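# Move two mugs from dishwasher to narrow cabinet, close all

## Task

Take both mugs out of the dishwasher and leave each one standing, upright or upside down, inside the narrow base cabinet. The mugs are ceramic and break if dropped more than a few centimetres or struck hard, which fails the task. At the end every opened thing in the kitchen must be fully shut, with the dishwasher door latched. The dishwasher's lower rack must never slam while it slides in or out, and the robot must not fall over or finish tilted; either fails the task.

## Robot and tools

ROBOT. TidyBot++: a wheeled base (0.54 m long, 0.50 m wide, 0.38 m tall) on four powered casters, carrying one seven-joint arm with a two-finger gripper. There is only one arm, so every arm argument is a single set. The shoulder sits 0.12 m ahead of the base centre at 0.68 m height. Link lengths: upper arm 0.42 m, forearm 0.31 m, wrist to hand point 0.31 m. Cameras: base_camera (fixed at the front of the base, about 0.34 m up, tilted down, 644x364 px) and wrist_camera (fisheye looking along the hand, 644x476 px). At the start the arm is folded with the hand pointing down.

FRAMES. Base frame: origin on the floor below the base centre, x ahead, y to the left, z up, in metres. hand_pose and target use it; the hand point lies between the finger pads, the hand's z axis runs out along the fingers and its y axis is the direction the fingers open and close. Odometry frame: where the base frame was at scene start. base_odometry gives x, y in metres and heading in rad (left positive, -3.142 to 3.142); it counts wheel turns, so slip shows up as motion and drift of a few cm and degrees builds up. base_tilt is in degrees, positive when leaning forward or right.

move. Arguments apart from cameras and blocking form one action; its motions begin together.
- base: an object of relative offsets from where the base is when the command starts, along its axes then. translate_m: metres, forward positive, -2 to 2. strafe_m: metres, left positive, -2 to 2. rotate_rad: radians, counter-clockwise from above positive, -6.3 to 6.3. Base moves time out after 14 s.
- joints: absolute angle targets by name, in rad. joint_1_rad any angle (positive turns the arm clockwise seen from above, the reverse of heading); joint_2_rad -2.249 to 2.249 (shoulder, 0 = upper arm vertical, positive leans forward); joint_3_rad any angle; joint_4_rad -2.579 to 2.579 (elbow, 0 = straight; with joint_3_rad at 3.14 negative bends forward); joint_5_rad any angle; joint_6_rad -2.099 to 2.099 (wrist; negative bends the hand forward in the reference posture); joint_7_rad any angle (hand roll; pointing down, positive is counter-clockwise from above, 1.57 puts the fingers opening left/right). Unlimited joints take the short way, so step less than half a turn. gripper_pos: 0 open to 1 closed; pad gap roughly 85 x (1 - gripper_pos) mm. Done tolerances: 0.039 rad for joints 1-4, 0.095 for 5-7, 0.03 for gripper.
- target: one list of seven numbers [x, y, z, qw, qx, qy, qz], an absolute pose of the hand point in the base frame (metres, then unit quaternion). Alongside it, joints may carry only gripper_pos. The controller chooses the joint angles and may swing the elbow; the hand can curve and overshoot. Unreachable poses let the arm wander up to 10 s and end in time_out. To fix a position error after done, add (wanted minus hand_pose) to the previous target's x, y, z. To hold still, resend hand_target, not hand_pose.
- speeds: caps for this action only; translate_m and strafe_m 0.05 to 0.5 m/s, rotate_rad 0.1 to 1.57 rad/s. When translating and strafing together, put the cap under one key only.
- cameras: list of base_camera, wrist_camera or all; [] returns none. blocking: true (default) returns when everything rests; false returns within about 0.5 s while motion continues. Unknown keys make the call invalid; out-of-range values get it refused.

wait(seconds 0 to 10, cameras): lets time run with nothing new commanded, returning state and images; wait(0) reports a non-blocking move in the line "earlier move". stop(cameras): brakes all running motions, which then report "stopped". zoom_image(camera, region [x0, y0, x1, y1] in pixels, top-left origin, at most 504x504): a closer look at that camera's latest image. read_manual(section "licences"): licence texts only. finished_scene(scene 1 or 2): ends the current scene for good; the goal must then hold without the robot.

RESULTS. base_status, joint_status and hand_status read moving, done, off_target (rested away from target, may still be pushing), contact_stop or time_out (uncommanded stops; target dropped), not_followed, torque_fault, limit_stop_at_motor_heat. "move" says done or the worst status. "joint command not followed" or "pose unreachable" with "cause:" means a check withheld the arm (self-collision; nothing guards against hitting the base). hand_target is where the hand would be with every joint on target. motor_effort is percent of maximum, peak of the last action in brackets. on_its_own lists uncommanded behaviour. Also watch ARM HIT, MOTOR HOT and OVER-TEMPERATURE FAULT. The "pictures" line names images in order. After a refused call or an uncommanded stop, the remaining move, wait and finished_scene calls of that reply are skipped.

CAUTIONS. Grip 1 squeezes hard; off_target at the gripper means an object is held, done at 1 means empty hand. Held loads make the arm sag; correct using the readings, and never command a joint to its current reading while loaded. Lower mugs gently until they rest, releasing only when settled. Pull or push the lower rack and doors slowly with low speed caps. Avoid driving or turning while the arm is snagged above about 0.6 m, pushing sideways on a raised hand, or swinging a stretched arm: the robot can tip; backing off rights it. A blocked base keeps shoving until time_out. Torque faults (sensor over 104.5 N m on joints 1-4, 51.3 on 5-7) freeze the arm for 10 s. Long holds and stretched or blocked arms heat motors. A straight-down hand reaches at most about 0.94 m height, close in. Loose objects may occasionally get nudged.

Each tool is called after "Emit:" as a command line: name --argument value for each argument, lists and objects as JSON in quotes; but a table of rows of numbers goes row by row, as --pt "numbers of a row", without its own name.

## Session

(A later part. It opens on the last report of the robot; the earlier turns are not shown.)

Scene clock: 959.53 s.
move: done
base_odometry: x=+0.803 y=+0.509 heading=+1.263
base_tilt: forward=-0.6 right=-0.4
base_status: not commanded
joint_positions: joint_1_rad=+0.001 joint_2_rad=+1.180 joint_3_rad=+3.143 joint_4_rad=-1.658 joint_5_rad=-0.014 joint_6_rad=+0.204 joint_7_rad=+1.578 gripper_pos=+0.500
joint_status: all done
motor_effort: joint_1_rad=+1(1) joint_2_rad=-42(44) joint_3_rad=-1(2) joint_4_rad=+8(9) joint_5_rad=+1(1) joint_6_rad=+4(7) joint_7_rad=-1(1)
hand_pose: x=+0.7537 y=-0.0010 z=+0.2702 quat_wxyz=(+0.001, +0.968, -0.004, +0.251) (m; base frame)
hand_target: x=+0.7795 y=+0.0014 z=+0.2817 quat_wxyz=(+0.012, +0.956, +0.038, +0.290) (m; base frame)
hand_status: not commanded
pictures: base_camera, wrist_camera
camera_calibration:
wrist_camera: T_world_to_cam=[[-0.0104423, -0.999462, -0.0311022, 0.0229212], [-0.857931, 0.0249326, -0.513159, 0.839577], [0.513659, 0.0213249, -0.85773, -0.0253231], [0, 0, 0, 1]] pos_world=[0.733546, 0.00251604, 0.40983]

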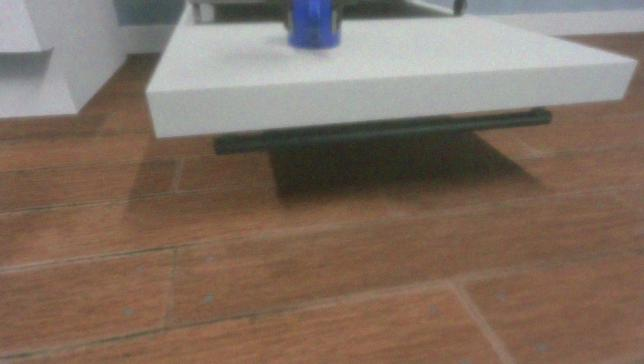

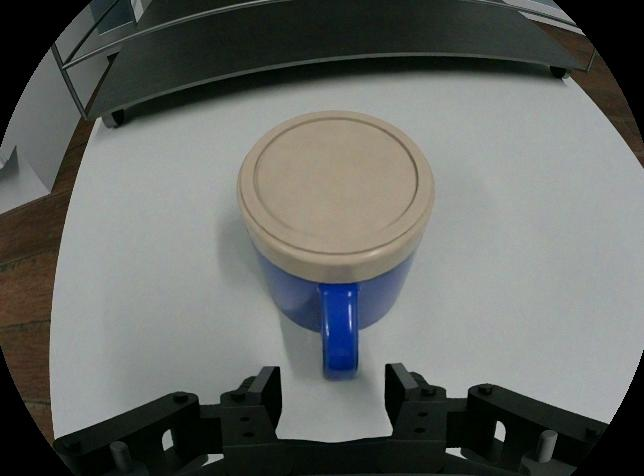

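Emit:
move --base '{"translate_m":0.01}' --speeds '{"translate_m":0.05}' --joints '{"gripper_pos":0.75}'

Emit:
move --joints '{"gripper_pos":0.88}'

Emit:
zoom_image --camera "wrist_camera" --region '[200, 200, 480, 450]'

Scene clock: 969.80 s.
move: done
base_odometry: x=+0.806 y=+0.519 heading=+1.263
base_tilt: forward=-0.6 right=-0.4
base_status: done
joint_positions: joint_1_rad=+0.001 joint_2_rad=+1.180 joint_3_rad=+3.143 joint_4_rad=-1.654 joint_5_rad=-0.014 joint_6_rad=+0.205 joint_7_rad=+1.578 gripper_pos=+0.750
joint_status: all done
motor_effort: joint_1_rad=+1(3) joint_2_rad=-41(43) joint_3_rad=+0(3) joint_4_rad=+7(9) joint_5_rad=+1(1) joint_6_rad=+5(5) joint_7_rad=-1(1)
hand_pose: x=+0.7562 y=-0.0010 z=+0.2713 quat_wxyz=(+0.001, +0.967, -0.004, +0.254) (m; base frame)
hand_target: x=+0.7795 y=+0.0014 z=+0.2817 quat_wxyz=(+0.012, +0.956, +0.038, +0.290) (m; base frame)
hand_status: not commanded
pictures: base_camera, wrist_camera
camera_calibration:
wrist_camera: T_world_to_cam=[[-0.0102, -0.999464, -0.0311004, 0.0227961], [-0.855343, 0.0248313, -0.517467, 0.841666], [0.517962, 0.0213233, -0.855138, -0.0296074], [0, 0, 0, 1]] pos_world=[0.735481, 0.00251558, 0.410925]

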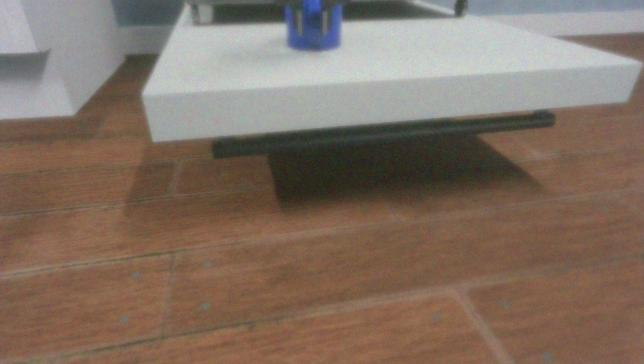

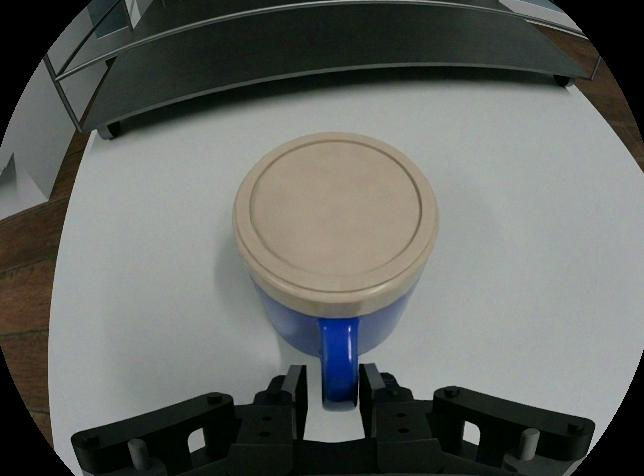

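Scene clock: 970.37 s.
move: done
base_odometry: x=+0.806 y=+0.519 heading=+1.263
base_tilt: forward=-0.6 right=-0.4
base_status: not commanded
joint_positions: joint_1_rad=+0.001 joint_2_rad=+1.180 joint_3_rad=+3.143 joint_4_rad=-1.654 joint_5_rad=-0.014 joint_6_rad=+0.206 joint_7_rad=+1.578 gripper_pos=+0.863
joint_status: all done
motor_effort: joint_1_rad=+1(1) joint_2_rad=-41(42) joint_3_rad=-1(3) joint_4_rad=+8(9) joint_5_rad=+1(1) joint_6_rad=+5(5) joint_7_rad=-1(1)
hand_pose: x=+0.7565 y=-0.0011 z=+0.2716 quat_wxyz=(+0.001, +0.967, -0.004, +0.254) (m; base frame)
hand_target: x=+0.7795 y=+0.0014 z=+0.2817 quat_wxyz=(+0.012, +0.956, +0.038, +0.290) (m; base frame)
hand_status: not commanded
pictures: base_camera, wrist_camera
camera_calibration:
wrist_camera: T_world_to_cam=[[-0.010174, -0.999464, -0.0311087, 0.0227877], [-0.854943, 0.0248298, -0.518128, 0.841837], [0.518623, 0.0213247, -0.854737, -0.0301429], [0, 0, 0, 1]] pos_world=[0.735587, 0.00251558, 0.411124]

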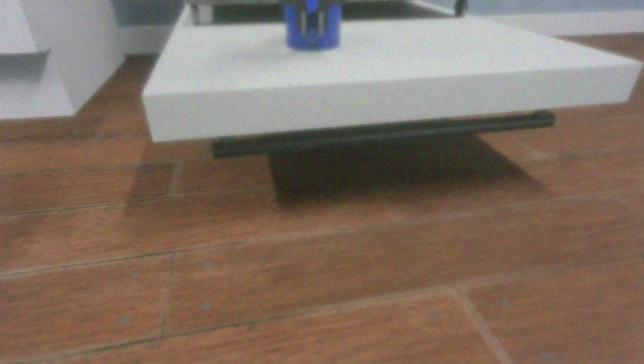

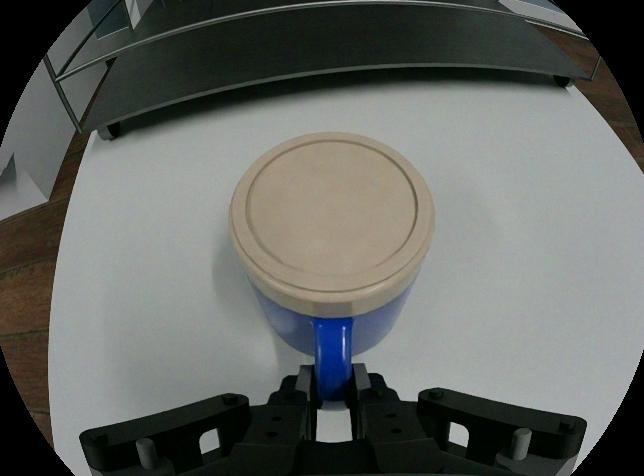

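Scaled by 1.800.

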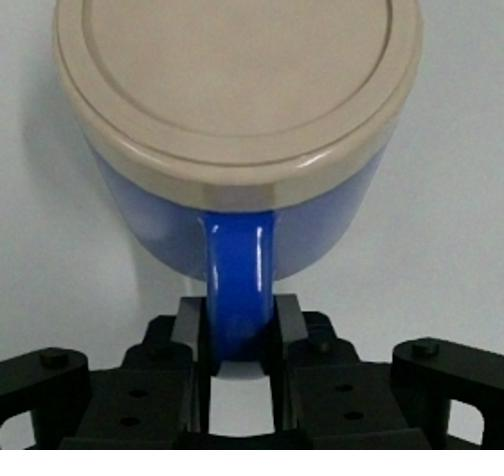

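Emit:
move --joints '{"gripper_pos":0.97}' --cameras '[]'

Emit:
move --joints '{"joint_2_rad":1.15,"joint_4_rad":-1.645,"joint_6_rad":0.22}' --cameras '[]'

Emit:
move --joints '{"gripper_pos":1.0}'

Emit:
move --joints '{"joint_2_rad":1.02,"joint_4_rad":-1.655,"joint_6_rad":0.1}'

Emit:
zoom_image --camera "base_camera" --region '[200, 0, 420, 120]'

Scene clock: 984.90 s.
move: off_target
base_odometry: x=+0.806 y=+0.519 heading=+1.263
base_tilt: forward=-0.6 right=-0.4
base_status: not commanded
joint_positions: joint_1_rad=+0.001 joint_2_rad=+1.180 joint_3_rad=+3.143 joint_4_rad=-1.654 joint_5_rad=-0.014 joint_6_rad=+0.206 joint_7_rad=+1.578 gripper_pos=+0.872
joint_status: gripper_pos off_target (ended at +0.872, target +0.970)
motor_effort: joint_1_rad=+1(1) joint_2_rad=-40(41) joint_3_rad=-1(2) joint_4_rad=+8(8) joint_5_rad=+1(1) joint_6_rad=+4(5) joint_7_rad=-1(1)
hand_pose: x=+0.7566 y=-0.0011 z=+0.2717 quat_wxyz=(+0.001, +0.967, -0.004, +0.254) (m; base frame)
hand_target: x=+0.7795 y=+0.0014 z=+0.2817 quat_wxyz=(+0.012, +0.956, +0.038, +0.290) (m; base frame)
hand_status: not commanded
pictures: none
No camera images: "cameras" was empty.

Scene clock: 985.57 s.
move: done
base_odometry: x=+0.806 y=+0.519 heading=+1.263
base_tilt: forward=-0.6 right=-0.4
base_status: not commanded
joint_positions: joint_1_rad=+0.001 joint_2_rad=+1.178 joint_3_rad=+3.143 joint_4_rad=-1.654 joint_5_rad=-0.014 joint_6_rad=+0.206 joint_7_rad=+1.579 gripper_pos=+0.872
joint_status: all done
motor_effort: joint_1_rad=+1(2) joint_2_rad=-46(46) joint_3_rad=-2(2) joint_4_rad=+9(10) joint_5_rad=+1(1) joint_6_rad=+6(7) joint_7_rad=-1(1)
hand_pose: x=+0.7572 y=-0.0011 z=+0.2727 quat_wxyz=(+0.001, +0.967, -0.004, +0.255) (m; base frame)
hand_target: x=+0.7769 y=+0.0014 z=+0.2954 quat_wxyz=(+0.011, +0.959, +0.038, +0.279) (m; base frame)
hand_status: not commanded
pictures: none
No camera images: "cameras" was empty.

Scene clock: 985.97 s.
move: off_target
base_odometry: x=+0.806 y=+0.519 heading=+1.263
base_tilt: forward=-0.6 right=-0.4
base_status: not commanded
joint_positions: joint_1_rad=+0.001 joint_2_rad=+1.178 joint_3_rad=+3.143 joint_4_rad=-1.654 joint_5_rad=-0.014 joint_6_rad=+0.206 joint_7_rad=+1.579 gripper_pos=+0.872
joint_status: gripper_pos off_target (ended at +0.872, target +1.000)
motor_effort: joint_1_rad=+1(1) joint_2_rad=-46(46) joint_3_rad=-2(2) joint_4_rad=+10(10) joint_5_rad=+0(1) joint_6_rad=+6(7) joint_7_rad=-1(1)
hand_pose: x=+0.7572 y=-0.0011 z=+0.2727 quat_wxyz=(+0.001, +0.967, -0.004, +0.255) (m; base frame)
hand_target: x=+0.7769 y=+0.0014 z=+0.2954 quat_wxyz=(+0.011, +0.959, +0.038, +0.279) (m; base frame)
hand_status: not commanded
pictures: base_camera, wrist_camera
camera_calibration:
wrist_camera: T_world_to_cam=[[-0.00969753, -0.999477, -0.0308631, 0.0224718], [-0.854042, 0.0243324, -0.519635, 0.842714], [0.520114, 0.0213192, -0.853831, -0.030891], [0, 0, 0, 1]] pos_world=[0.735998, 0.00261333, 0.412222]

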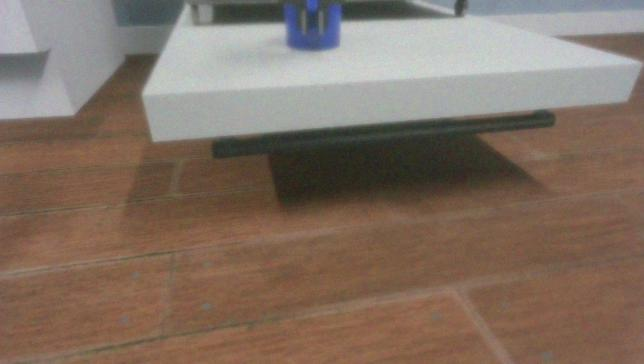

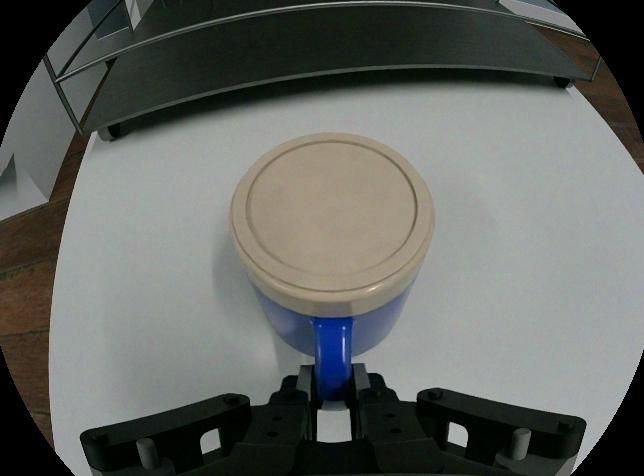

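Scene clock: 987.30 s.
move: done
base_odometry: x=+0.806 y=+0.519 heading=+1.263
base_tilt: forward=-0.6 right=-0.4
base_status: not commanded
joint_positions: joint_1_rad=+0.001 joint_2_rad=+1.036 joint_3_rad=+3.143 joint_4_rad=-1.654 joint_5_rad=-0.014 joint_6_rad=+0.155 joint_7_rad=+1.579 gripper_pos=+0.872
joint_status: all done
motor_effort: joint_1_rad=+1(2) joint_2_rad=-46(50) joint_3_rad=-1(3) joint_4_rad=+12(13) joint_5_rad=+1(1) joint_6_rad=+7(8) joint_7_rad=-1(1)
hand_pose: x=+0.7960 y=-0.0009 z=+0.3580 quat_wxyz=(+0.001, +0.954, -0.004, +0.299) (m; base frame)
hand_target: x=+0.7860 y=+0.0014 z=+0.3586 quat_wxyz=(+0.011, +0.959, +0.038, +0.279) (m; base frame)
hand_status: not commanded
pictures: base_camera, wrist_camera
camera_calibration:
wrist_camera: T_world_to_cam=[[-0.00663143, -0.999459, -0.0322184, 0.0236181], [-0.802951, 0.0245254, -0.595541, 0.906759], [0.596009, 0.0219205, -0.802679, -0.0570615], [0, 0, 0, 1]] pos_world=[0.762248, 0.00261755, 0.494971]

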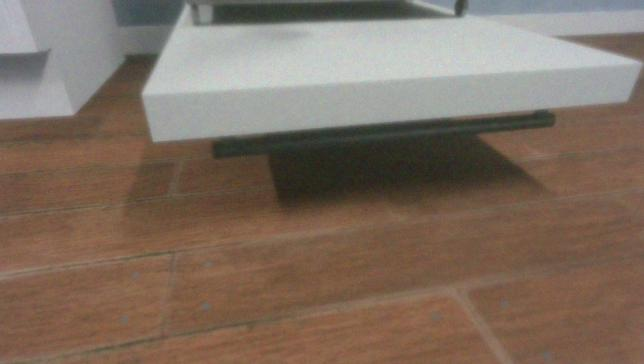

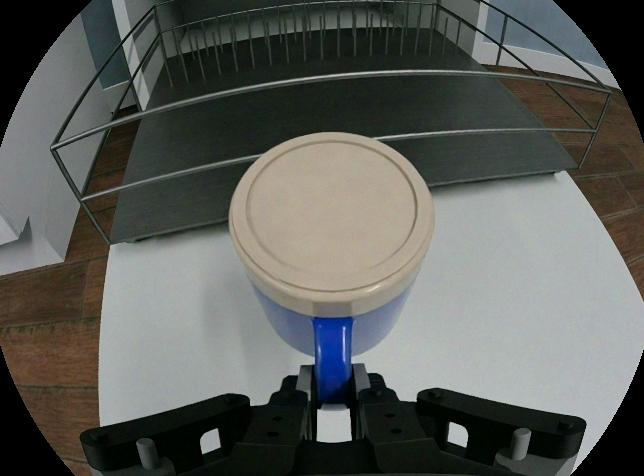

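Scaled by 2.291.

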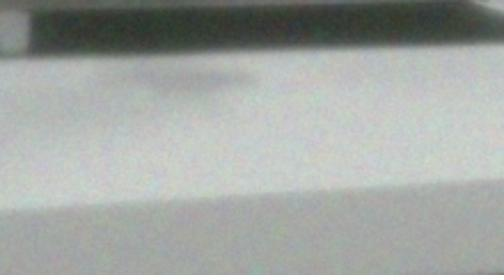

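Emit:
move --base '{"translate_m":-0.3}' --speeds '{"translate_m":0.15}' --cameras '[]'

Emit:
move --joints '{"joint_2_rad":0.52,"joint_4_rad":-1.535,"joint_6_rad":-0.61}' --cameras '[]'

Emit:
move --base '{"rotate_rad":-1.323}' --speeds '{"rotate_rad":0.5}'

Scene clock: 998.77 s.
move: done
base_odometry: x=+0.715 y=+0.233 heading=+1.263
base_tilt: forward=-0.6 right=-0.4
base_status: done
joint_positions: joint_1_rad=+0.001 joint_2_rad=+1.036 joint_3_rad=+3.143 joint_4_rad=-1.654 joint_5_rad=-0.014 joint_6_rad=+0.154 joint_7_rad=+1.579 gripper_pos=+0.872
joint_status: not commanded
motor_effort: joint_1_rad=+1(2) joint_2_rad=-46(47) joint_3_rad=-1(3) joint_4_rad=+12(14) joint_5_rad=+0(1) joint_6_rad=+7(8) joint_7_rad=-1(1)
hand_pose: x=+0.7956 y=-0.0009 z=+0.3577 quat_wxyz=(+0.001, +0.954, -0.004, +0.298) (m; base frame)
hand_target: x=+0.7860 y=+0.0014 z=+0.3586 quat_wxyz=(+0.011, +0.959, +0.038, +0.279) (m; base frame)
hand_status: not commanded
pictures: none
No camera images: "cameras" was empty.

Scene clock: 1000.83 s.
move: done
base_odometry: x=+0.715 y=+0.233 heading=+1.263
base_tilt: forward=-0.6 right=-0.4
base_status: not commanded
joint_positions: joint_1_rad=+0.001 joint_2_rad=+0.538 joint_3_rad=+3.143 joint_4_rad=-1.563 joint_5_rad=-0.014 joint_6_rad=-0.545 joint_7_rad=+1.579 gripper_pos=+0.872
joint_status: all done
motor_effort: joint_1_rad=+1(1) joint_2_rad=-40(49) joint_3_rad=-1(3) joint_4_rad=+20(20) joint_5_rad=+0(1) joint_6_rad=+6(8) joint_7_rad=-1(1)
hand_pose: x=+0.7541 y=+0.0022 z=+0.6103 quat_wxyz=(-0.003, +0.969, -0.002, +0.246) (m; base frame)
hand_target: x=+0.7491 y=+0.0014 z=+0.6240 quat_wxyz=(+0.009, +0.971, +0.038, +0.236) (m; base frame)
hand_status: not commanded
pictures: none
No camera images: "cameras" was empty.

Scene clock: 1004.37 s.
move: done
base_odometry: x=+0.715 y=+0.233 heading=-0.060
base_tilt: forward=-0.6 right=-0.4
base_status: done
joint_positions: joint_1_rad=+0.005 joint_2_rad=+0.538 joint_3_rad=+3.144 joint_4_rad=-1.563 joint_5_rad=-0.014 joint_6_rad=-0.547 joint_7_rad=+1.579 gripper_pos=+0.872
joint_status: not commanded
motor_effort: joint_1_rad=+1(6) joint_2_rad=-39(41) joint_3_rad=-2(5) joint_4_rad=+19(20) joint_5_rad=+0(2) joint_6_rad=+6(7) joint_7_rad=-1(1)
hand_pose: x=+0.7536 y=-0.0007 z=+0.6100 quat_wxyz=(-0.003, +0.970, -0.004, +0.245) (m; base frame)
hand_target: x=+0.7491 y=+0.0014 z=+0.6240 quat_wxyz=(+0.009, +0.971, +0.038, +0.236) (m; base frame)
hand_status: not commanded
pictures: base_camera, wrist_camera
camera_calibration:
wrist_camera: T_world_to_cam=[[-0.00897445, -0.999203, -0.0388822, 0.0375292], [-0.865229, 0.0272525, -0.500636, 1.01174], [0.501297, 0.0291491, -0.864784, 0.279837], [0, 0, 0, 1]] pos_world=[0.735439, 0.00176992, 0.74997]

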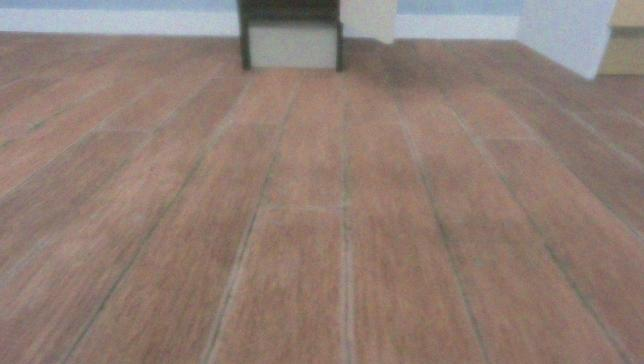

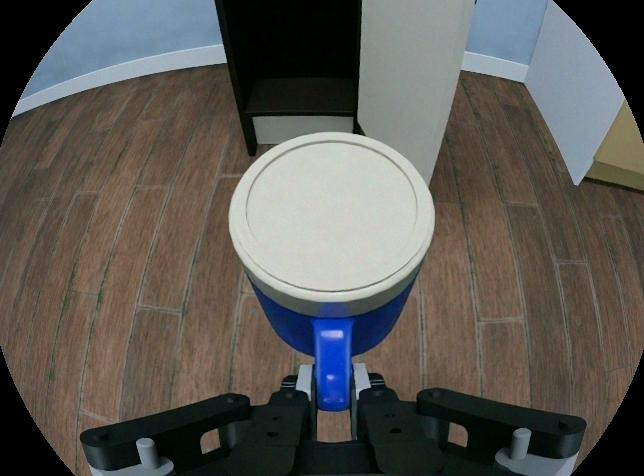

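Emit:
move --base '{"rotate_rad":-0.057}' --speeds '{"rotate_rad":0.3}' --joints '{"joint_2_rad":0.505}'

Scene clock: 1015.87 s.
move: done
base_odometry: x=+0.715 y=+0.233 heading=-0.117
base_tilt: forward=-0.6 right=-0.4
base_status: done
joint_positions: joint_1_rad=+0.008 joint_2_rad=+0.532 joint_3_rad=+3.146 joint_4_rad=-1.563 joint_5_rad=-0.014 joint_6_rad=-0.547 joint_7_rad=+1.579 gripper_pos=+0.872
joint_status: all done
motor_effort: joint_1_rad=+1(5) joint_2_rad=-40(42) joint_3_rad=-2(4) joint_4_rad=+20(20) joint_5_rad=+0(1) joint_6_rad=+7(7) joint_7_rad=-1(1)
hand_pose: x=+0.7538 y=-0.0042 z=+0.6140 quat_wxyz=(-0.001, +0.969, -0.007, +0.247) (m; base frame)
hand_target: x=+0.7499 y=+0.0014 z=+0.6335 quat_wxyz=(+0.010, +0.969, +0.038, +0.243) (m; base frame)
hand_status: not commanded
pictures: base_camera, wrist_camera
camera_calibration:
wrist_camera: T_world_to_cam=[[-0.0141359, -0.999188, -0.0377385, 0.0373061], [-0.862201, 0.0312939, -0.505598, 1.01483], [0.506369, 0.0253911, -0.861943, 0.277695], [0, 0, 0, 1]] pos_world=[0.734897, -0.00153304, 0.75386]

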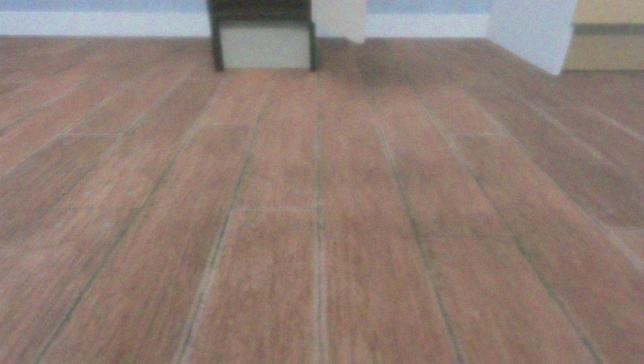

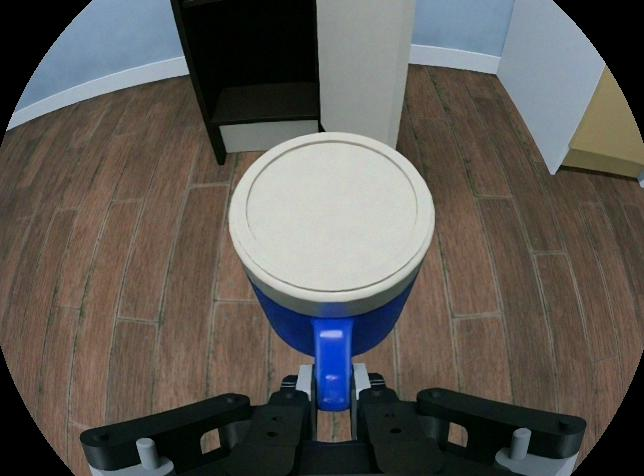

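Emit:
move --base '{"translate_m":0.5,"strafe_m":0.2}' --speeds '{"translate_m":0.15}'

Emit:
zoom_image --camera "base_camera" --region '[150, 0, 500, 200]'

Scene clock: 1030.80 s.
move: done
base_odometry: x=+1.235 y=+0.373 heading=-0.118
base_tilt: forward=-0.6 right=-0.4
base_status: done
joint_positions: joint_1_rad=+0.008 joint_2_rad=+0.529 joint_3_rad=+3.146 joint_4_rad=-1.561 joint_5_rad=-0.014 joint_6_rad=-0.551 joint_7_rad=+1.579 gripper_pos=+0.872
joint_status: not commanded
motor_effort: joint_1_rad=+1(3) joint_2_rad=-39(41) joint_3_rad=-2(3) joint_4_rad=+20(21) joint_5_rad=+1(1) joint_6_rad=+7(7) joint_7_rad=-1(1)
hand_pose: x=+0.7534 y=-0.0041 z=+0.6157 quat_wxyz=(-0.001, +0.969, -0.006, +0.247) (m; base frame)
hand_target: x=+0.7499 y=+0.0014 z=+0.6335 quat_wxyz=(+0.010, +0.969, +0.038, +0.243) (m; base frame)
hand_status: not commanded
pictures: base_camera, wrist_camera
camera_calibration:
wrist_camera: T_world_to_cam=[[-0.0138276, -0.999195, -0.0376699, 0.0372868], [-0.862208, 0.0309933, -0.505605, 1.01543], [0.506365, 0.025488, -0.861942, 0.279309], [0, 0, 0, 1]] pos_world=[0.734596, -0.00133383, 0.75556]

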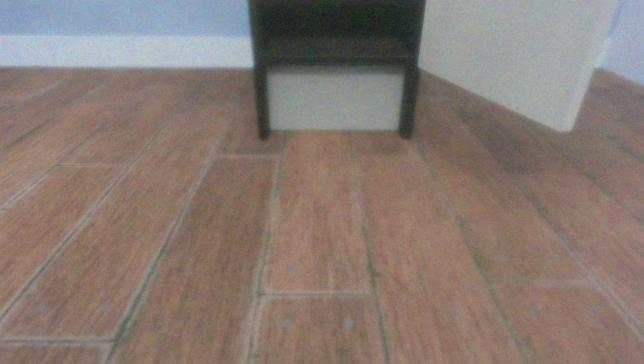

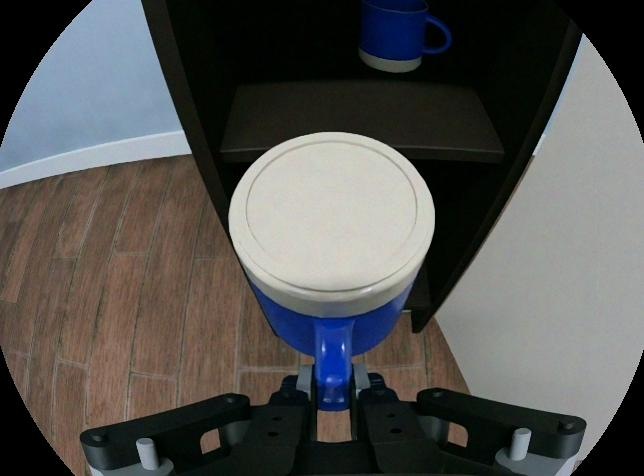

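Scaled by 1.440.

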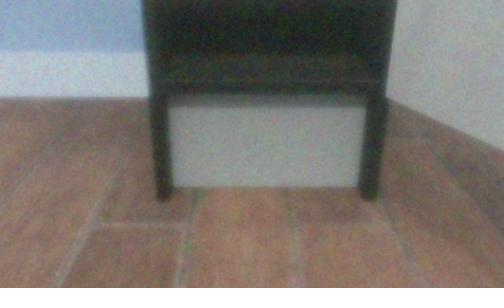

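Emit:
move --base '{"translate_m":0.12}' --speeds '{"translate_m":0.1}'

Emit:
move --base '{"translate_m":0.1}' --speeds '{"translate_m":0.08}'

Emit:
zoom_image --camera "wrist_camera" --region '[80, 0, 580, 400]'

Scene clock: 1042.60 s.
move: done
base_odometry: x=+1.355 y=+0.359 heading=-0.117
base_tilt: forward=-0.6 right=-0.4
base_status: done
joint_positions: joint_1_rad=+0.008 joint_2_rad=+0.527 joint_3_rad=+3.146 joint_4_rad=-1.560 joint_5_rad=-0.014 joint_6_rad=-0.553 joint_7_rad=+1.579 gripper_pos=+0.872
joint_status: not commanded
motor_effort: joint_1_rad=+1(2) joint_2_rad=-39(42) joint_3_rad=-1(2) joint_4_rad=+20(21) joint_5_rad=+1(1) joint_6_rad=+6(7) joint_7_rad=-1(1)
hand_pose: x=+0.7535 y=-0.0041 z=+0.6170 quat_wxyz=(-0.001, +0.969, -0.006, +0.248) (m; base frame)
hand_target: x=+0.7499 y=+0.0014 z=+0.6335 quat_wxyz=(+0.010, +0.969, +0.038, +0.243) (m; base frame)
hand_status: not commanded
pictures: base_camera, wrist_camera
camera_calibration:
wrist_camera: T_world_to_cam=[[-0.0137452, -0.999192, -0.0377659, 0.0373434], [-0.861802, 0.0309915, -0.506297, 1.01618], [0.507059, 0.0255876, -0.861532, 0.279571], [0, 0, 0, 1]] pos_world=[0.734501, -0.00133328, 0.756759]

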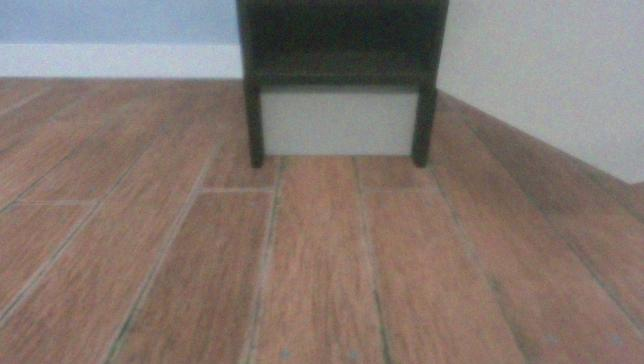

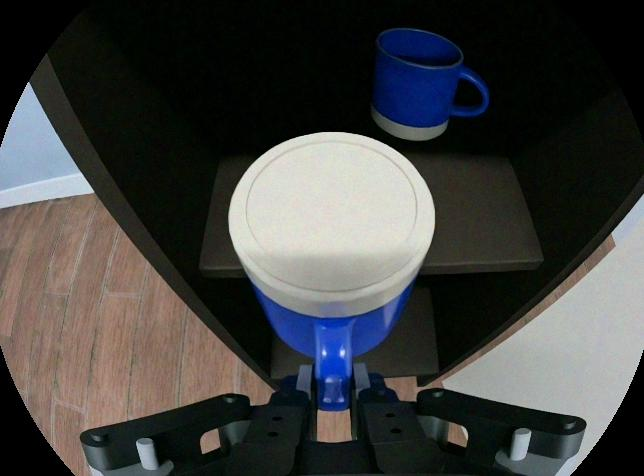

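Scene clock: 1044.40 s.
move: done
base_odometry: x=+1.454 y=+0.348 heading=-0.117
base_tilt: forward=-0.7 right=-0.4
base_status: done
joint_positions: joint_1_rad=+0.008 joint_2_rad=+0.526 joint_3_rad=+3.146 joint_4_rad=-1.560 joint_5_rad=-0.014 joint_6_rad=-0.555 joint_7_rad=+1.579 gripper_pos=+0.872
joint_status: not commanded
motor_effort: joint_1_rad=+1(2) joint_2_rad=-40(41) joint_3_rad=-2(2) joint_4_rad=+20(21) joint_5_rad=+1(1) joint_6_rad=+6(7) joint_7_rad=-1(1)
hand_pose: x=+0.7534 y=-0.0041 z=+0.6178 quat_wxyz=(-0.001, +0.969, -0.006, +0.248) (m; base frame)
hand_target: x=+0.7499 y=+0.0014 z=+0.6335 quat_wxyz=(+0.010, +0.969, +0.038, +0.243) (m; base frame)
hand_status: not commanded
pictures: base_camera, wrist_camera
camera_calibration:
wrist_camera: T_world_to_cam=[[-0.0137231, -0.999192, -0.0377739, 0.0373645], [-0.861506, 0.0309914, -0.5068, 1.01663], [0.507561, 0.0255876, -0.861236, 0.279852], [0, 0, 0, 1]] pos_world=[0.734305, -0.00133328, 0.757659]

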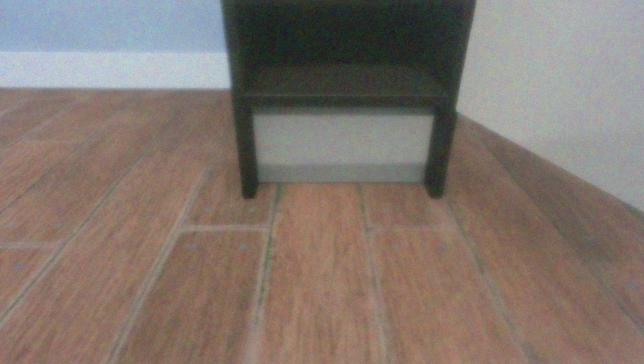

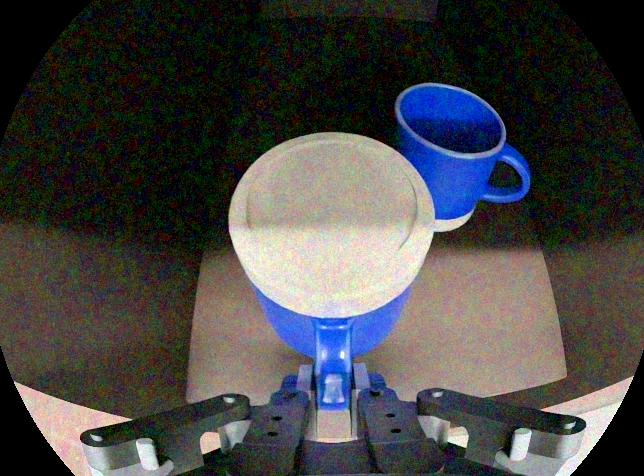

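Scaled by 1.008.

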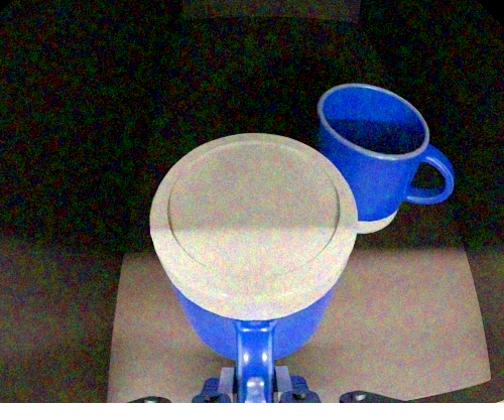

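Emit:
move --joints '{"joint_2_rad":0.53,"joint_6_rad":-0.58}' --cameras '[]'

Emit:
move --joints '{"joint_2_rad":0.55,"joint_6_rad":-0.54}'

Scene clock: 1058.87 s.
move: done
base_odometry: x=+1.454 y=+0.348 heading=-0.117
base_tilt: forward=-0.6 right=-0.4
base_status: not commanded
joint_positions: joint_1_rad=+0.008 joint_2_rad=+0.540 joint_3_rad=+3.146 joint_4_rad=-1.560 joint_5_rad=-0.014 joint_6_rad=-0.555 joint_7_rad=+1.579 gripper_pos=+0.872
joint_status: all done
motor_effort: joint_1_rad=+1(1) joint_2_rad=-39(41) joint_3_rad=+0(2) joint_4_rad=+19(20) joint_5_rad=+1(1) joint_6_rad=+6(7) joint_7_rad=-1(1)
hand_pose: x=+0.7525 y=-0.0041 z=+0.6088 quat_wxyz=(-0.001, +0.970, -0.006, +0.241) (m; base frame)
hand_target: x=+0.7568 y=+0.0014 z=+0.6220 quat_wxyz=(+0.010, +0.969, +0.038, +0.246) (m; base frame)
hand_status: not commanded
pictures: none
No camera images: "cameras" was empty.

Scene clock: 1059.57 s.
move: done
base_odometry: x=+1.454 y=+0.348 heading=-0.117
base_tilt: forward=-0.6 right=-0.4
base_status: not commanded
joint_positions: joint_1_rad=+0.008 joint_2_rad=+0.558 joint_3_rad=+3.146 joint_4_rad=-1.560 joint_5_rad=-0.014 joint_6_rad=-0.555 joint_7_rad=+1.579 gripper_pos=+0.872
joint_status: all done
motor_effort: joint_1_rad=+1(2) joint_2_rad=-39(42) joint_3_rad=-2(2) joint_4_rad=+19(20) joint_5_rad=+1(1) joint_6_rad=+6(7) joint_7_rad=+0(1)
hand_pose: x=+0.7511 y=-0.0041 z=+0.5974 quat_wxyz=(-0.001, +0.973, -0.007, +0.232) (m; base frame)
hand_target: x=+0.7664 y=+0.0014 z=+0.6152 quat_wxyz=(+0.010, +0.966, +0.038, +0.255) (m; base frame)
hand_status: not commanded
pictures: base_camera, wrist_camera
camera_calibration:
wrist_camera: T_world_to_cam=[[-0.0150083, -0.999181, -0.037582, 0.0374472], [-0.877408, 0.0311856, -0.478729, 0.999391], [0.479509, 0.0257899, -0.877158, 0.293961], [0, 0, 0, 1]] pos_world=[0.736479, -0.0013313, 0.737695]

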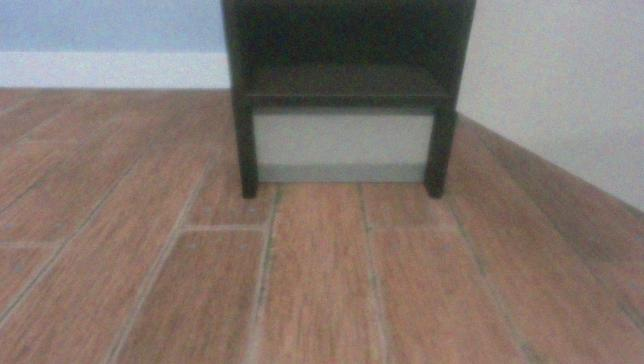

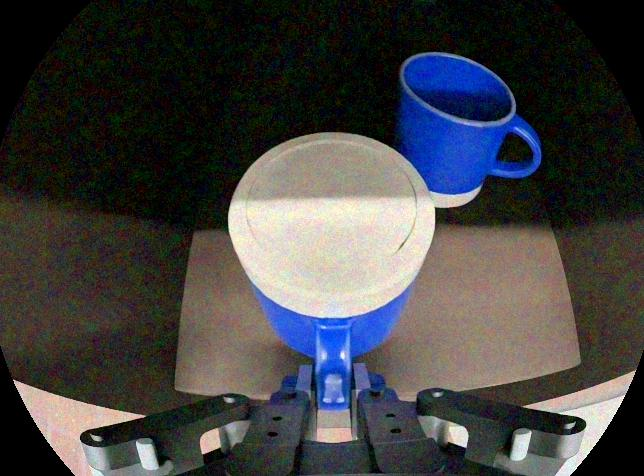

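Emit:
move --joints '{"joint_6_rad":-0.455}' --cameras '[]'

Emit:
move --base '{"translate_m":0.005}' --joints '{"joint_2_rad":0.565}'

Scene clock: 1065.10 s.
move: done
base_odometry: x=+1.454 y=+0.348 heading=-0.117
base_tilt: forward=-0.6 right=-0.4
base_status: not commanded
joint_positions: joint_1_rad=+0.008 joint_2_rad=+0.559 joint_3_rad=+3.146 joint_4_rad=-1.556 joint_5_rad=-0.014 joint_6_rad=-0.496 joint_7_rad=+1.579 gripper_pos=+0.872
joint_status: all done
motor_effort: joint_1_rad=+1(1) joint_2_rad=-41(42) joint_3_rad=-1(2) joint_4_rad=+19(21) joint_5_rad=+1(1) joint_6_rad=+7(9) joint_7_rad=-1(1)
hand_pose: x=+0.7687 y=-0.0044 z=+0.6071 quat_wxyz=(-0.001, +0.965, -0.007, +0.262) (m; base frame)
hand_target: x=+0.7888 y=+0.0014 z=+0.6292 quat_wxyz=(+0.012, +0.954, +0.038, +0.296) (m; base frame)
hand_status: not commanded
pictures: none
No camera images: "cameras" was empty.

Scene clock: 1065.77 s.
move: done
base_odometry: x=+1.459 y=+0.347 heading=-0.117
base_tilt: forward=-0.6 right=-0.4
base_status: done
joint_positions: joint_1_rad=+0.008 joint_2_rad=+0.575 joint_3_rad=+3.146 joint_4_rad=-1.556 joint_5_rad=-0.014 joint_6_rad=-0.496 joint_7_rad=+1.579 gripper_pos=+0.872
joint_status: all done
motor_effort: joint_1_rad=+1(2) joint_2_rad=-40(43) joint_3_rad=-1(2) joint_4_rad=+19(20) joint_5_rad=+0(1) joint_6_rad=+7(7) joint_7_rad=+0(1)
hand_pose: x=+0.7677 y=-0.0044 z=+0.5974 quat_wxyz=(-0.001, +0.967, -0.007, +0.255) (m; base frame)
hand_target: x=+0.7879 y=+0.0014 z=+0.6192 quat_wxyz=(+0.011, +0.957, +0.038, +0.289) (m; base frame)
hand_status: not commanded
pictures: base_camera, wrist_camera
camera_calibration:
wrist_camera: T_world_to_cam=[[-0.0137802, -0.999214, -0.0371732, 0.0360459], [-0.853981, 0.0310993, -0.519373, 1.02039], [0.520121, 0.0245881, -0.853739, 0.240868], [0, 0, 0, 1]] pos_world=[0.746611, -0.00163837, 0.736942]

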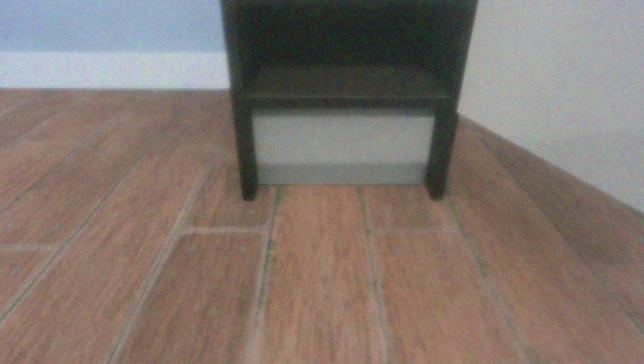

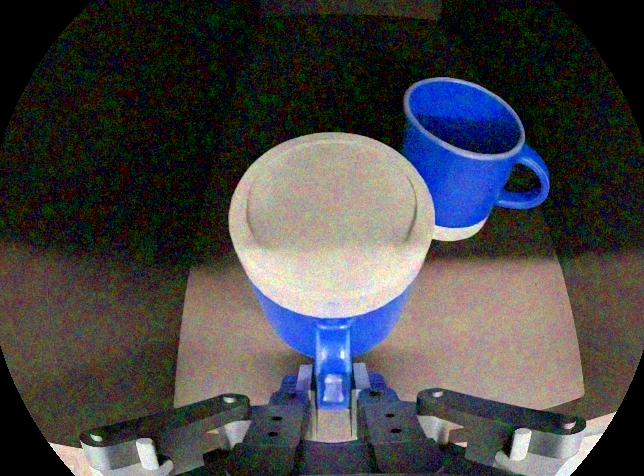

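Emit:
move --joints '{"joint_2_rad":0.575}' --cameras '[]'

Emit:
move --joints '{"joint_2_rad":0.583}' --cameras '[]'

Emit:
move --joints '{"joint_2_rad":0.59}' --cameras '[]'

Emit:
move --joints '{"joint_2_rad":0.598}'

Scene clock: 1072.77 s.
move: done
base_odometry: x=+1.459 y=+0.347 heading=-0.117
base_tilt: forward=-0.6 right=-0.4
base_status: not commanded
joint_positions: joint_1_rad=+0.008 joint_2_rad=+0.582 joint_3_rad=+3.146 joint_4_rad=-1.556 joint_5_rad=-0.014 joint_6_rad=-0.496 joint_7_rad=+1.579 gripper_pos=+0.872
joint_status: all done
motor_effort: joint_1_rad=+1(1) joint_2_rad=-41(42) joint_3_rad=-1(3) joint_4_rad=+20(20) joint_5_rad=+1(1) joint_6_rad=+6(7) joint_7_rad=-1(1)
hand_pose: x=+0.7671 y=-0.0044 z=+0.5929 quat_wxyz=(-0.001, +0.968, -0.007, +0.252) (m; base frame)
hand_target: x=+0.7873 y=+0.0014 z=+0.6125 quat_wxyz=(+0.011, +0.958, +0.038, +0.284) (m; base frame)
hand_status: not commanded
pictures: none
No camera images: "cameras" was empty.

Scene clock: 1073.33 s.
move: done
base_odometry: x=+1.459 y=+0.347 heading=-0.117
base_tilt: forward=-0.6 right=-0.4
base_status: not commanded
joint_positions: joint_1_rad=+0.008 joint_2_rad=+0.589 joint_3_rad=+3.146 joint_4_rad=-1.556 joint_5_rad=-0.014 joint_6_rad=-0.496 joint_7_rad=+1.579 gripper_pos=+0.872
joint_status: all done
motor_effort: joint_1_rad=+1(1) joint_2_rad=-41(42) joint_3_rad=-1(2) joint_4_rad=+19(20) joint_5_rad=+0(1) joint_6_rad=+6(7) joint_7_rad=-1(1)
hand_pose: x=+0.7665 y=-0.0044 z=+0.5882 quat_wxyz=(-0.001, +0.969, -0.007, +0.248) (m; base frame)
hand_target: x=+0.7867 y=+0.0014 z=+0.6072 quat_wxyz=(+0.011, +0.959, +0.038, +0.280) (m; base frame)
hand_status: not commanded
pictures: none
No camera images: "cameras" was empty.

Scene clock: 1073.87 s.
move: done
base_odometry: x=+1.459 y=+0.347 heading=-0.117
base_tilt: forward=-0.6 right=-0.4
base_status: not commanded
joint_positions: joint_1_rad=+0.008 joint_2_rad=+0.595 joint_3_rad=+3.146 joint_4_rad=-1.556 joint_5_rad=-0.014 joint_6_rad=-0.496 joint_7_rad=+1.579 gripper_pos=+0.872
joint_status: all done
motor_effort: joint_1_rad=+1(1) joint_2_rad=-41(42) joint_3_rad=-1(2) joint_4_rad=+19(19) joint_5_rad=+1(1) joint_6_rad=+7(7) joint_7_rad=-1(1)
hand_pose: x=+0.7658 y=-0.0044 z=+0.5840 quat_wxyz=(-0.001, +0.969, -0.007, +0.245) (m; base frame)
hand_target: x=+0.7862 y=+0.0014 z=+0.6025 quat_wxyz=(+0.011, +0.960, +0.038, +0.277) (m; base frame)
hand_status: not commanded
pictures: none
No camera images: "cameras" was empty.

Scene clock: 1074.37 s.
move: done
base_odometry: x=+1.459 y=+0.347 heading=-0.117
base_tilt: forward=-0.6 right=-0.4
base_status: not commanded
joint_positions: joint_1_rad=+0.008 joint_2_rad=+0.600 joint_3_rad=+3.146 joint_4_rad=-1.555 joint_5_rad=-0.014 joint_6_rad=-0.496 joint_7_rad=+1.579 gripper_pos=+0.872
joint_status: all done
motor_effort: joint_1_rad=+1(1) joint_2_rad=-39(42) joint_3_rad=-1(2) joint_4_rad=+17(19) joint_5_rad=+0(1) joint_6_rad=+5(6) joint_7_rad=+0(1)
hand_pose: x=+0.7657 y=-0.0044 z=+0.5813 quat_wxyz=(-0.001, +0.970, -0.007, +0.243) (m; base frame)
hand_target: x=+0.7855 y=+0.0014 z=+0.5972 quat_wxyz=(+0.011, +0.961, +0.038, +0.273) (m; base frame)
hand_status: not commanded
pictures: base_camera, wrist_camera
camera_calibration:
wrist_camera: T_world_to_cam=[[-0.0146757, -0.999206, -0.0370467, 0.0360616], [-0.866515, 0.0311973, -0.498175, 1.00747], [0.498935, 0.0247904, -0.866285, 0.251691], [0, 0, 0, 1]] pos_world=[0.747937, -0.00163681, 0.721267]

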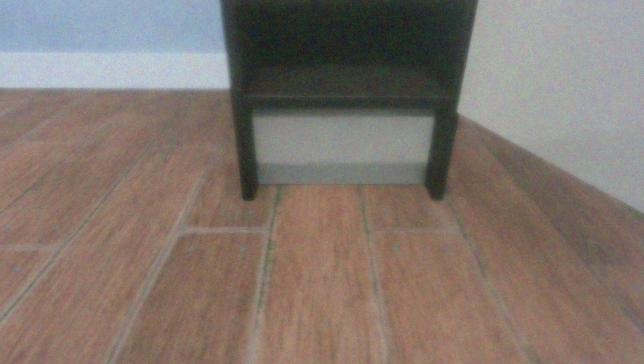

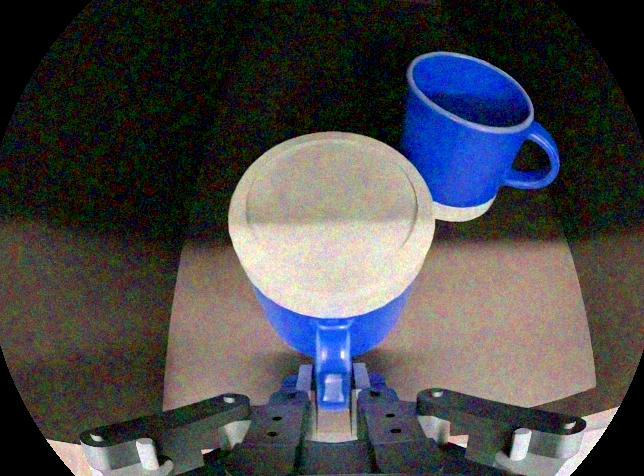

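Emit:
move --joints '{"joint_2_rad":0.608}' --cameras '[]'

Emit:
move --joints '{"gripper_pos":0.84}' --cameras '[]'

Emit:
move --joints '{"gripper_pos":0.65}'

Scene clock: 1085.17 s.
move: done
base_odometry: x=+1.459 y=+0.347 heading=-0.117
base_tilt: forward=-0.6 right=-0.4
base_status: not commanded
joint_positions: joint_1_rad=+0.008 joint_2_rad=+0.601 joint_3_rad=+3.146 joint_4_rad=-1.554 joint_5_rad=-0.014 joint_6_rad=-0.496 joint_7_rad=+1.579 gripper_pos=+0.872
joint_status: all done
motor_effort: joint_1_rad=+1(1) joint_2_rad=-37(40) joint_3_rad=-2(2) joint_4_rad=+16(18) joint_5_rad=+0(1) joint_6_rad=+4(5) joint_7_rad=+0(1)
hand_pose: x=+0.7660 y=-0.0044 z=+0.5807 quat_wxyz=(-0.001, +0.970, -0.007, +0.243) (m; base frame)
hand_target: x=+0.7846 y=+0.0014 z=+0.5905 quat_wxyz=(+0.011, +0.963, +0.038, +0.268) (m; base frame)
hand_status: not commanded
pictures: none
No camera images: "cameras" was empty.

Scene clock: 1085.77 s.
move: done
base_odometry: x=+1.459 y=+0.347 heading=-0.117
base_tilt: forward=-0.6 right=-0.4
base_status: not commanded
joint_positions: joint_1_rad=+0.008 joint_2_rad=+0.603 joint_3_rad=+3.146 joint_4_rad=-1.554 joint_5_rad=-0.014 joint_6_rad=-0.496 joint_7_rad=+1.579 gripper_pos=+0.840
joint_status: all done
motor_effort: joint_1_rad=+1(2) joint_2_rad=-38(39) joint_3_rad=-1(2) joint_4_rad=+17(18) joint_5_rad=+1(1) joint_6_rad=+5(5) joint_7_rad=-1(1)
hand_pose: x=+0.7658 y=-0.0044 z=+0.5797 quat_wxyz=(-0.001, +0.970, -0.007, +0.242) (m; base frame)
hand_target: x=+0.7846 y=+0.0014 z=+0.5905 quat_wxyz=(+0.011, +0.963, +0.038, +0.268) (m; base frame)
hand_status: not commanded
pictures: none
No camera images: "cameras" was empty.

Scene clock: 1086.37 s.
move: done
base_odometry: x=+1.459 y=+0.347 heading=-0.117
base_tilt: forward=-0.6 right=-0.4
base_status: not commanded
joint_positions: joint_1_rad=+0.008 joint_2_rad=+0.603 joint_3_rad=+3.146 joint_4_rad=-1.552 joint_5_rad=-0.014 joint_6_rad=-0.496 joint_7_rad=+1.579 gripper_pos=+0.650
joint_status: all done
motor_effort: joint_1_rad=+1(1) joint_2_rad=-37(39) joint_3_rad=-1(2) joint_4_rad=+16(17) joint_5_rad=+1(1) joint_6_rad=+4(5) joint_7_rad=+0(1)
hand_pose: x=+0.7665 y=-0.0044 z=+0.5803 quat_wxyz=(-0.001, +0.970, -0.007, +0.243) (m; base frame)
hand_target: x=+0.7846 y=+0.0014 z=+0.5905 quat_wxyz=(+0.011, +0.963, +0.038, +0.268) (m; base frame)
hand_status: not commanded
pictures: base_camera, wrist_camera
camera_calibration:
wrist_camera: T_world_to_cam=[[-0.0147021, -0.999206, -0.0370373, 0.0360507], [-0.866831, 0.0311997, -0.497625, 1.00759], [0.498386, 0.024789, -0.866601, 0.251018], [0, 0, 0, 1]] pos_world=[0.748832, -0.00163681, 0.720268]

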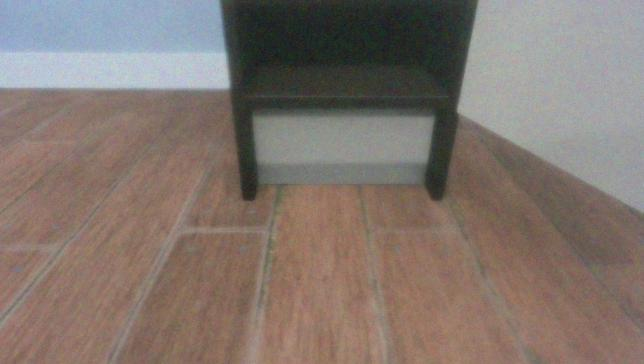

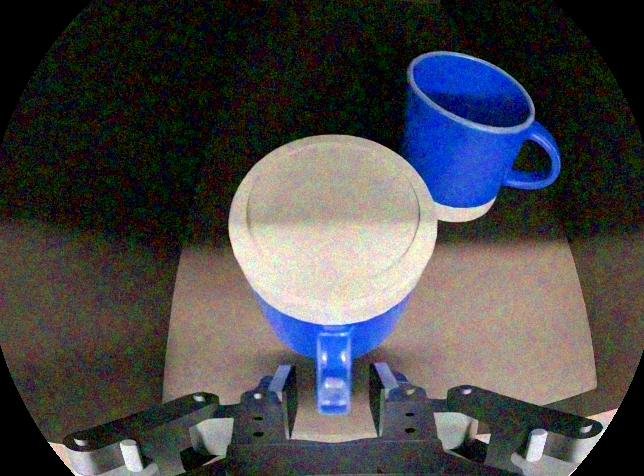

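Emit:
move --base '{"translate_m":-0.35}' --speeds '{"translate_m":0.12}'

Emit:
zoom_image --camera "wrist_camera" --region '[150, 0, 560, 300]'

Scene clock: 1093.37 s.
move: done
base_odometry: x=+1.111 y=+0.388 heading=-0.116
base_tilt: forward=-0.6 right=-0.4
base_status: done
joint_positions: joint_1_rad=+0.008 joint_2_rad=+0.604 joint_3_rad=+3.146 joint_4_rad=-1.550 joint_5_rad=-0.014 joint_6_rad=-0.496 joint_7_rad=+1.579 gripper_pos=+0.650
joint_status: not commanded
motor_effort: joint_1_rad=+1(2) joint_2_rad=-37(39) joint_3_rad=-1(2) joint_4_rad=+16(18) joint_5_rad=+1(1) joint_6_rad=+5(5) joint_7_rad=-1(2)
hand_pose: x=+0.7677 y=-0.0044 z=+0.5810 quat_wxyz=(-0.001, +0.970, -0.007, +0.244) (m; base frame)
hand_target: x=+0.7846 y=+0.0014 z=+0.5905 quat_wxyz=(+0.011, +0.963, +0.038, +0.268) (m; base frame)
hand_status: not commanded
pictures: base_camera, wrist_camera
camera_calibration:
wrist_camera: T_world_to_cam=[[-0.0146154, -0.999206, -0.0370695, 0.0360519], [-0.865711, 0.0311963, -0.499571, 1.00934], [0.500331, 0.02479, -0.865479, 0.248985], [0, 0, 0, 1]] pos_world=[0.749748, -0.00163682, 0.721065]

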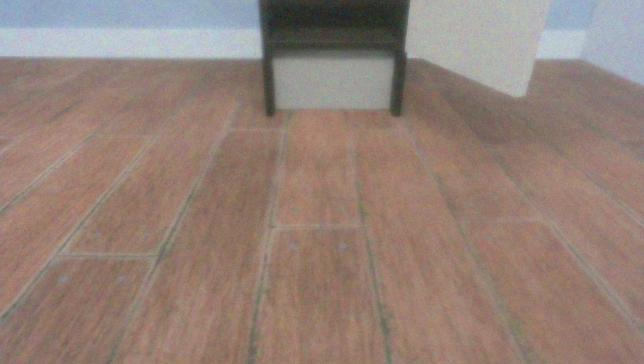

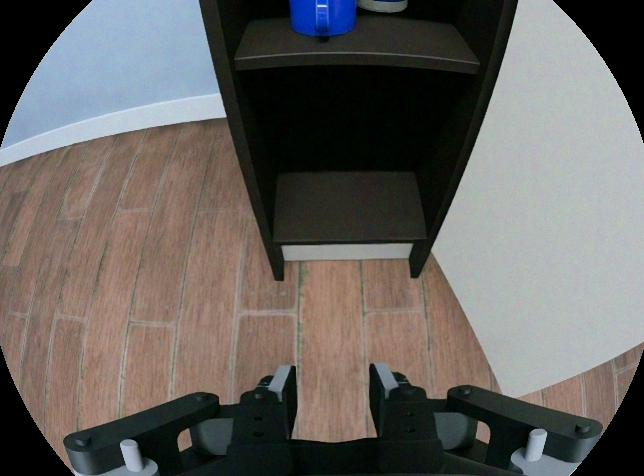

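Scaled by 1.229.

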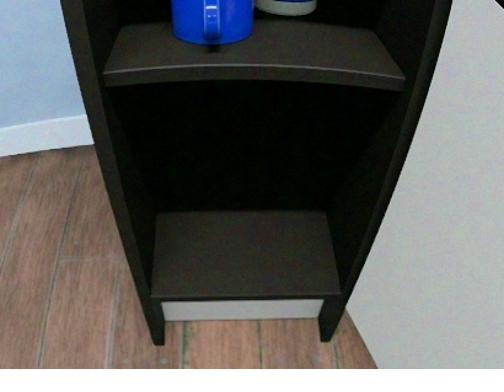

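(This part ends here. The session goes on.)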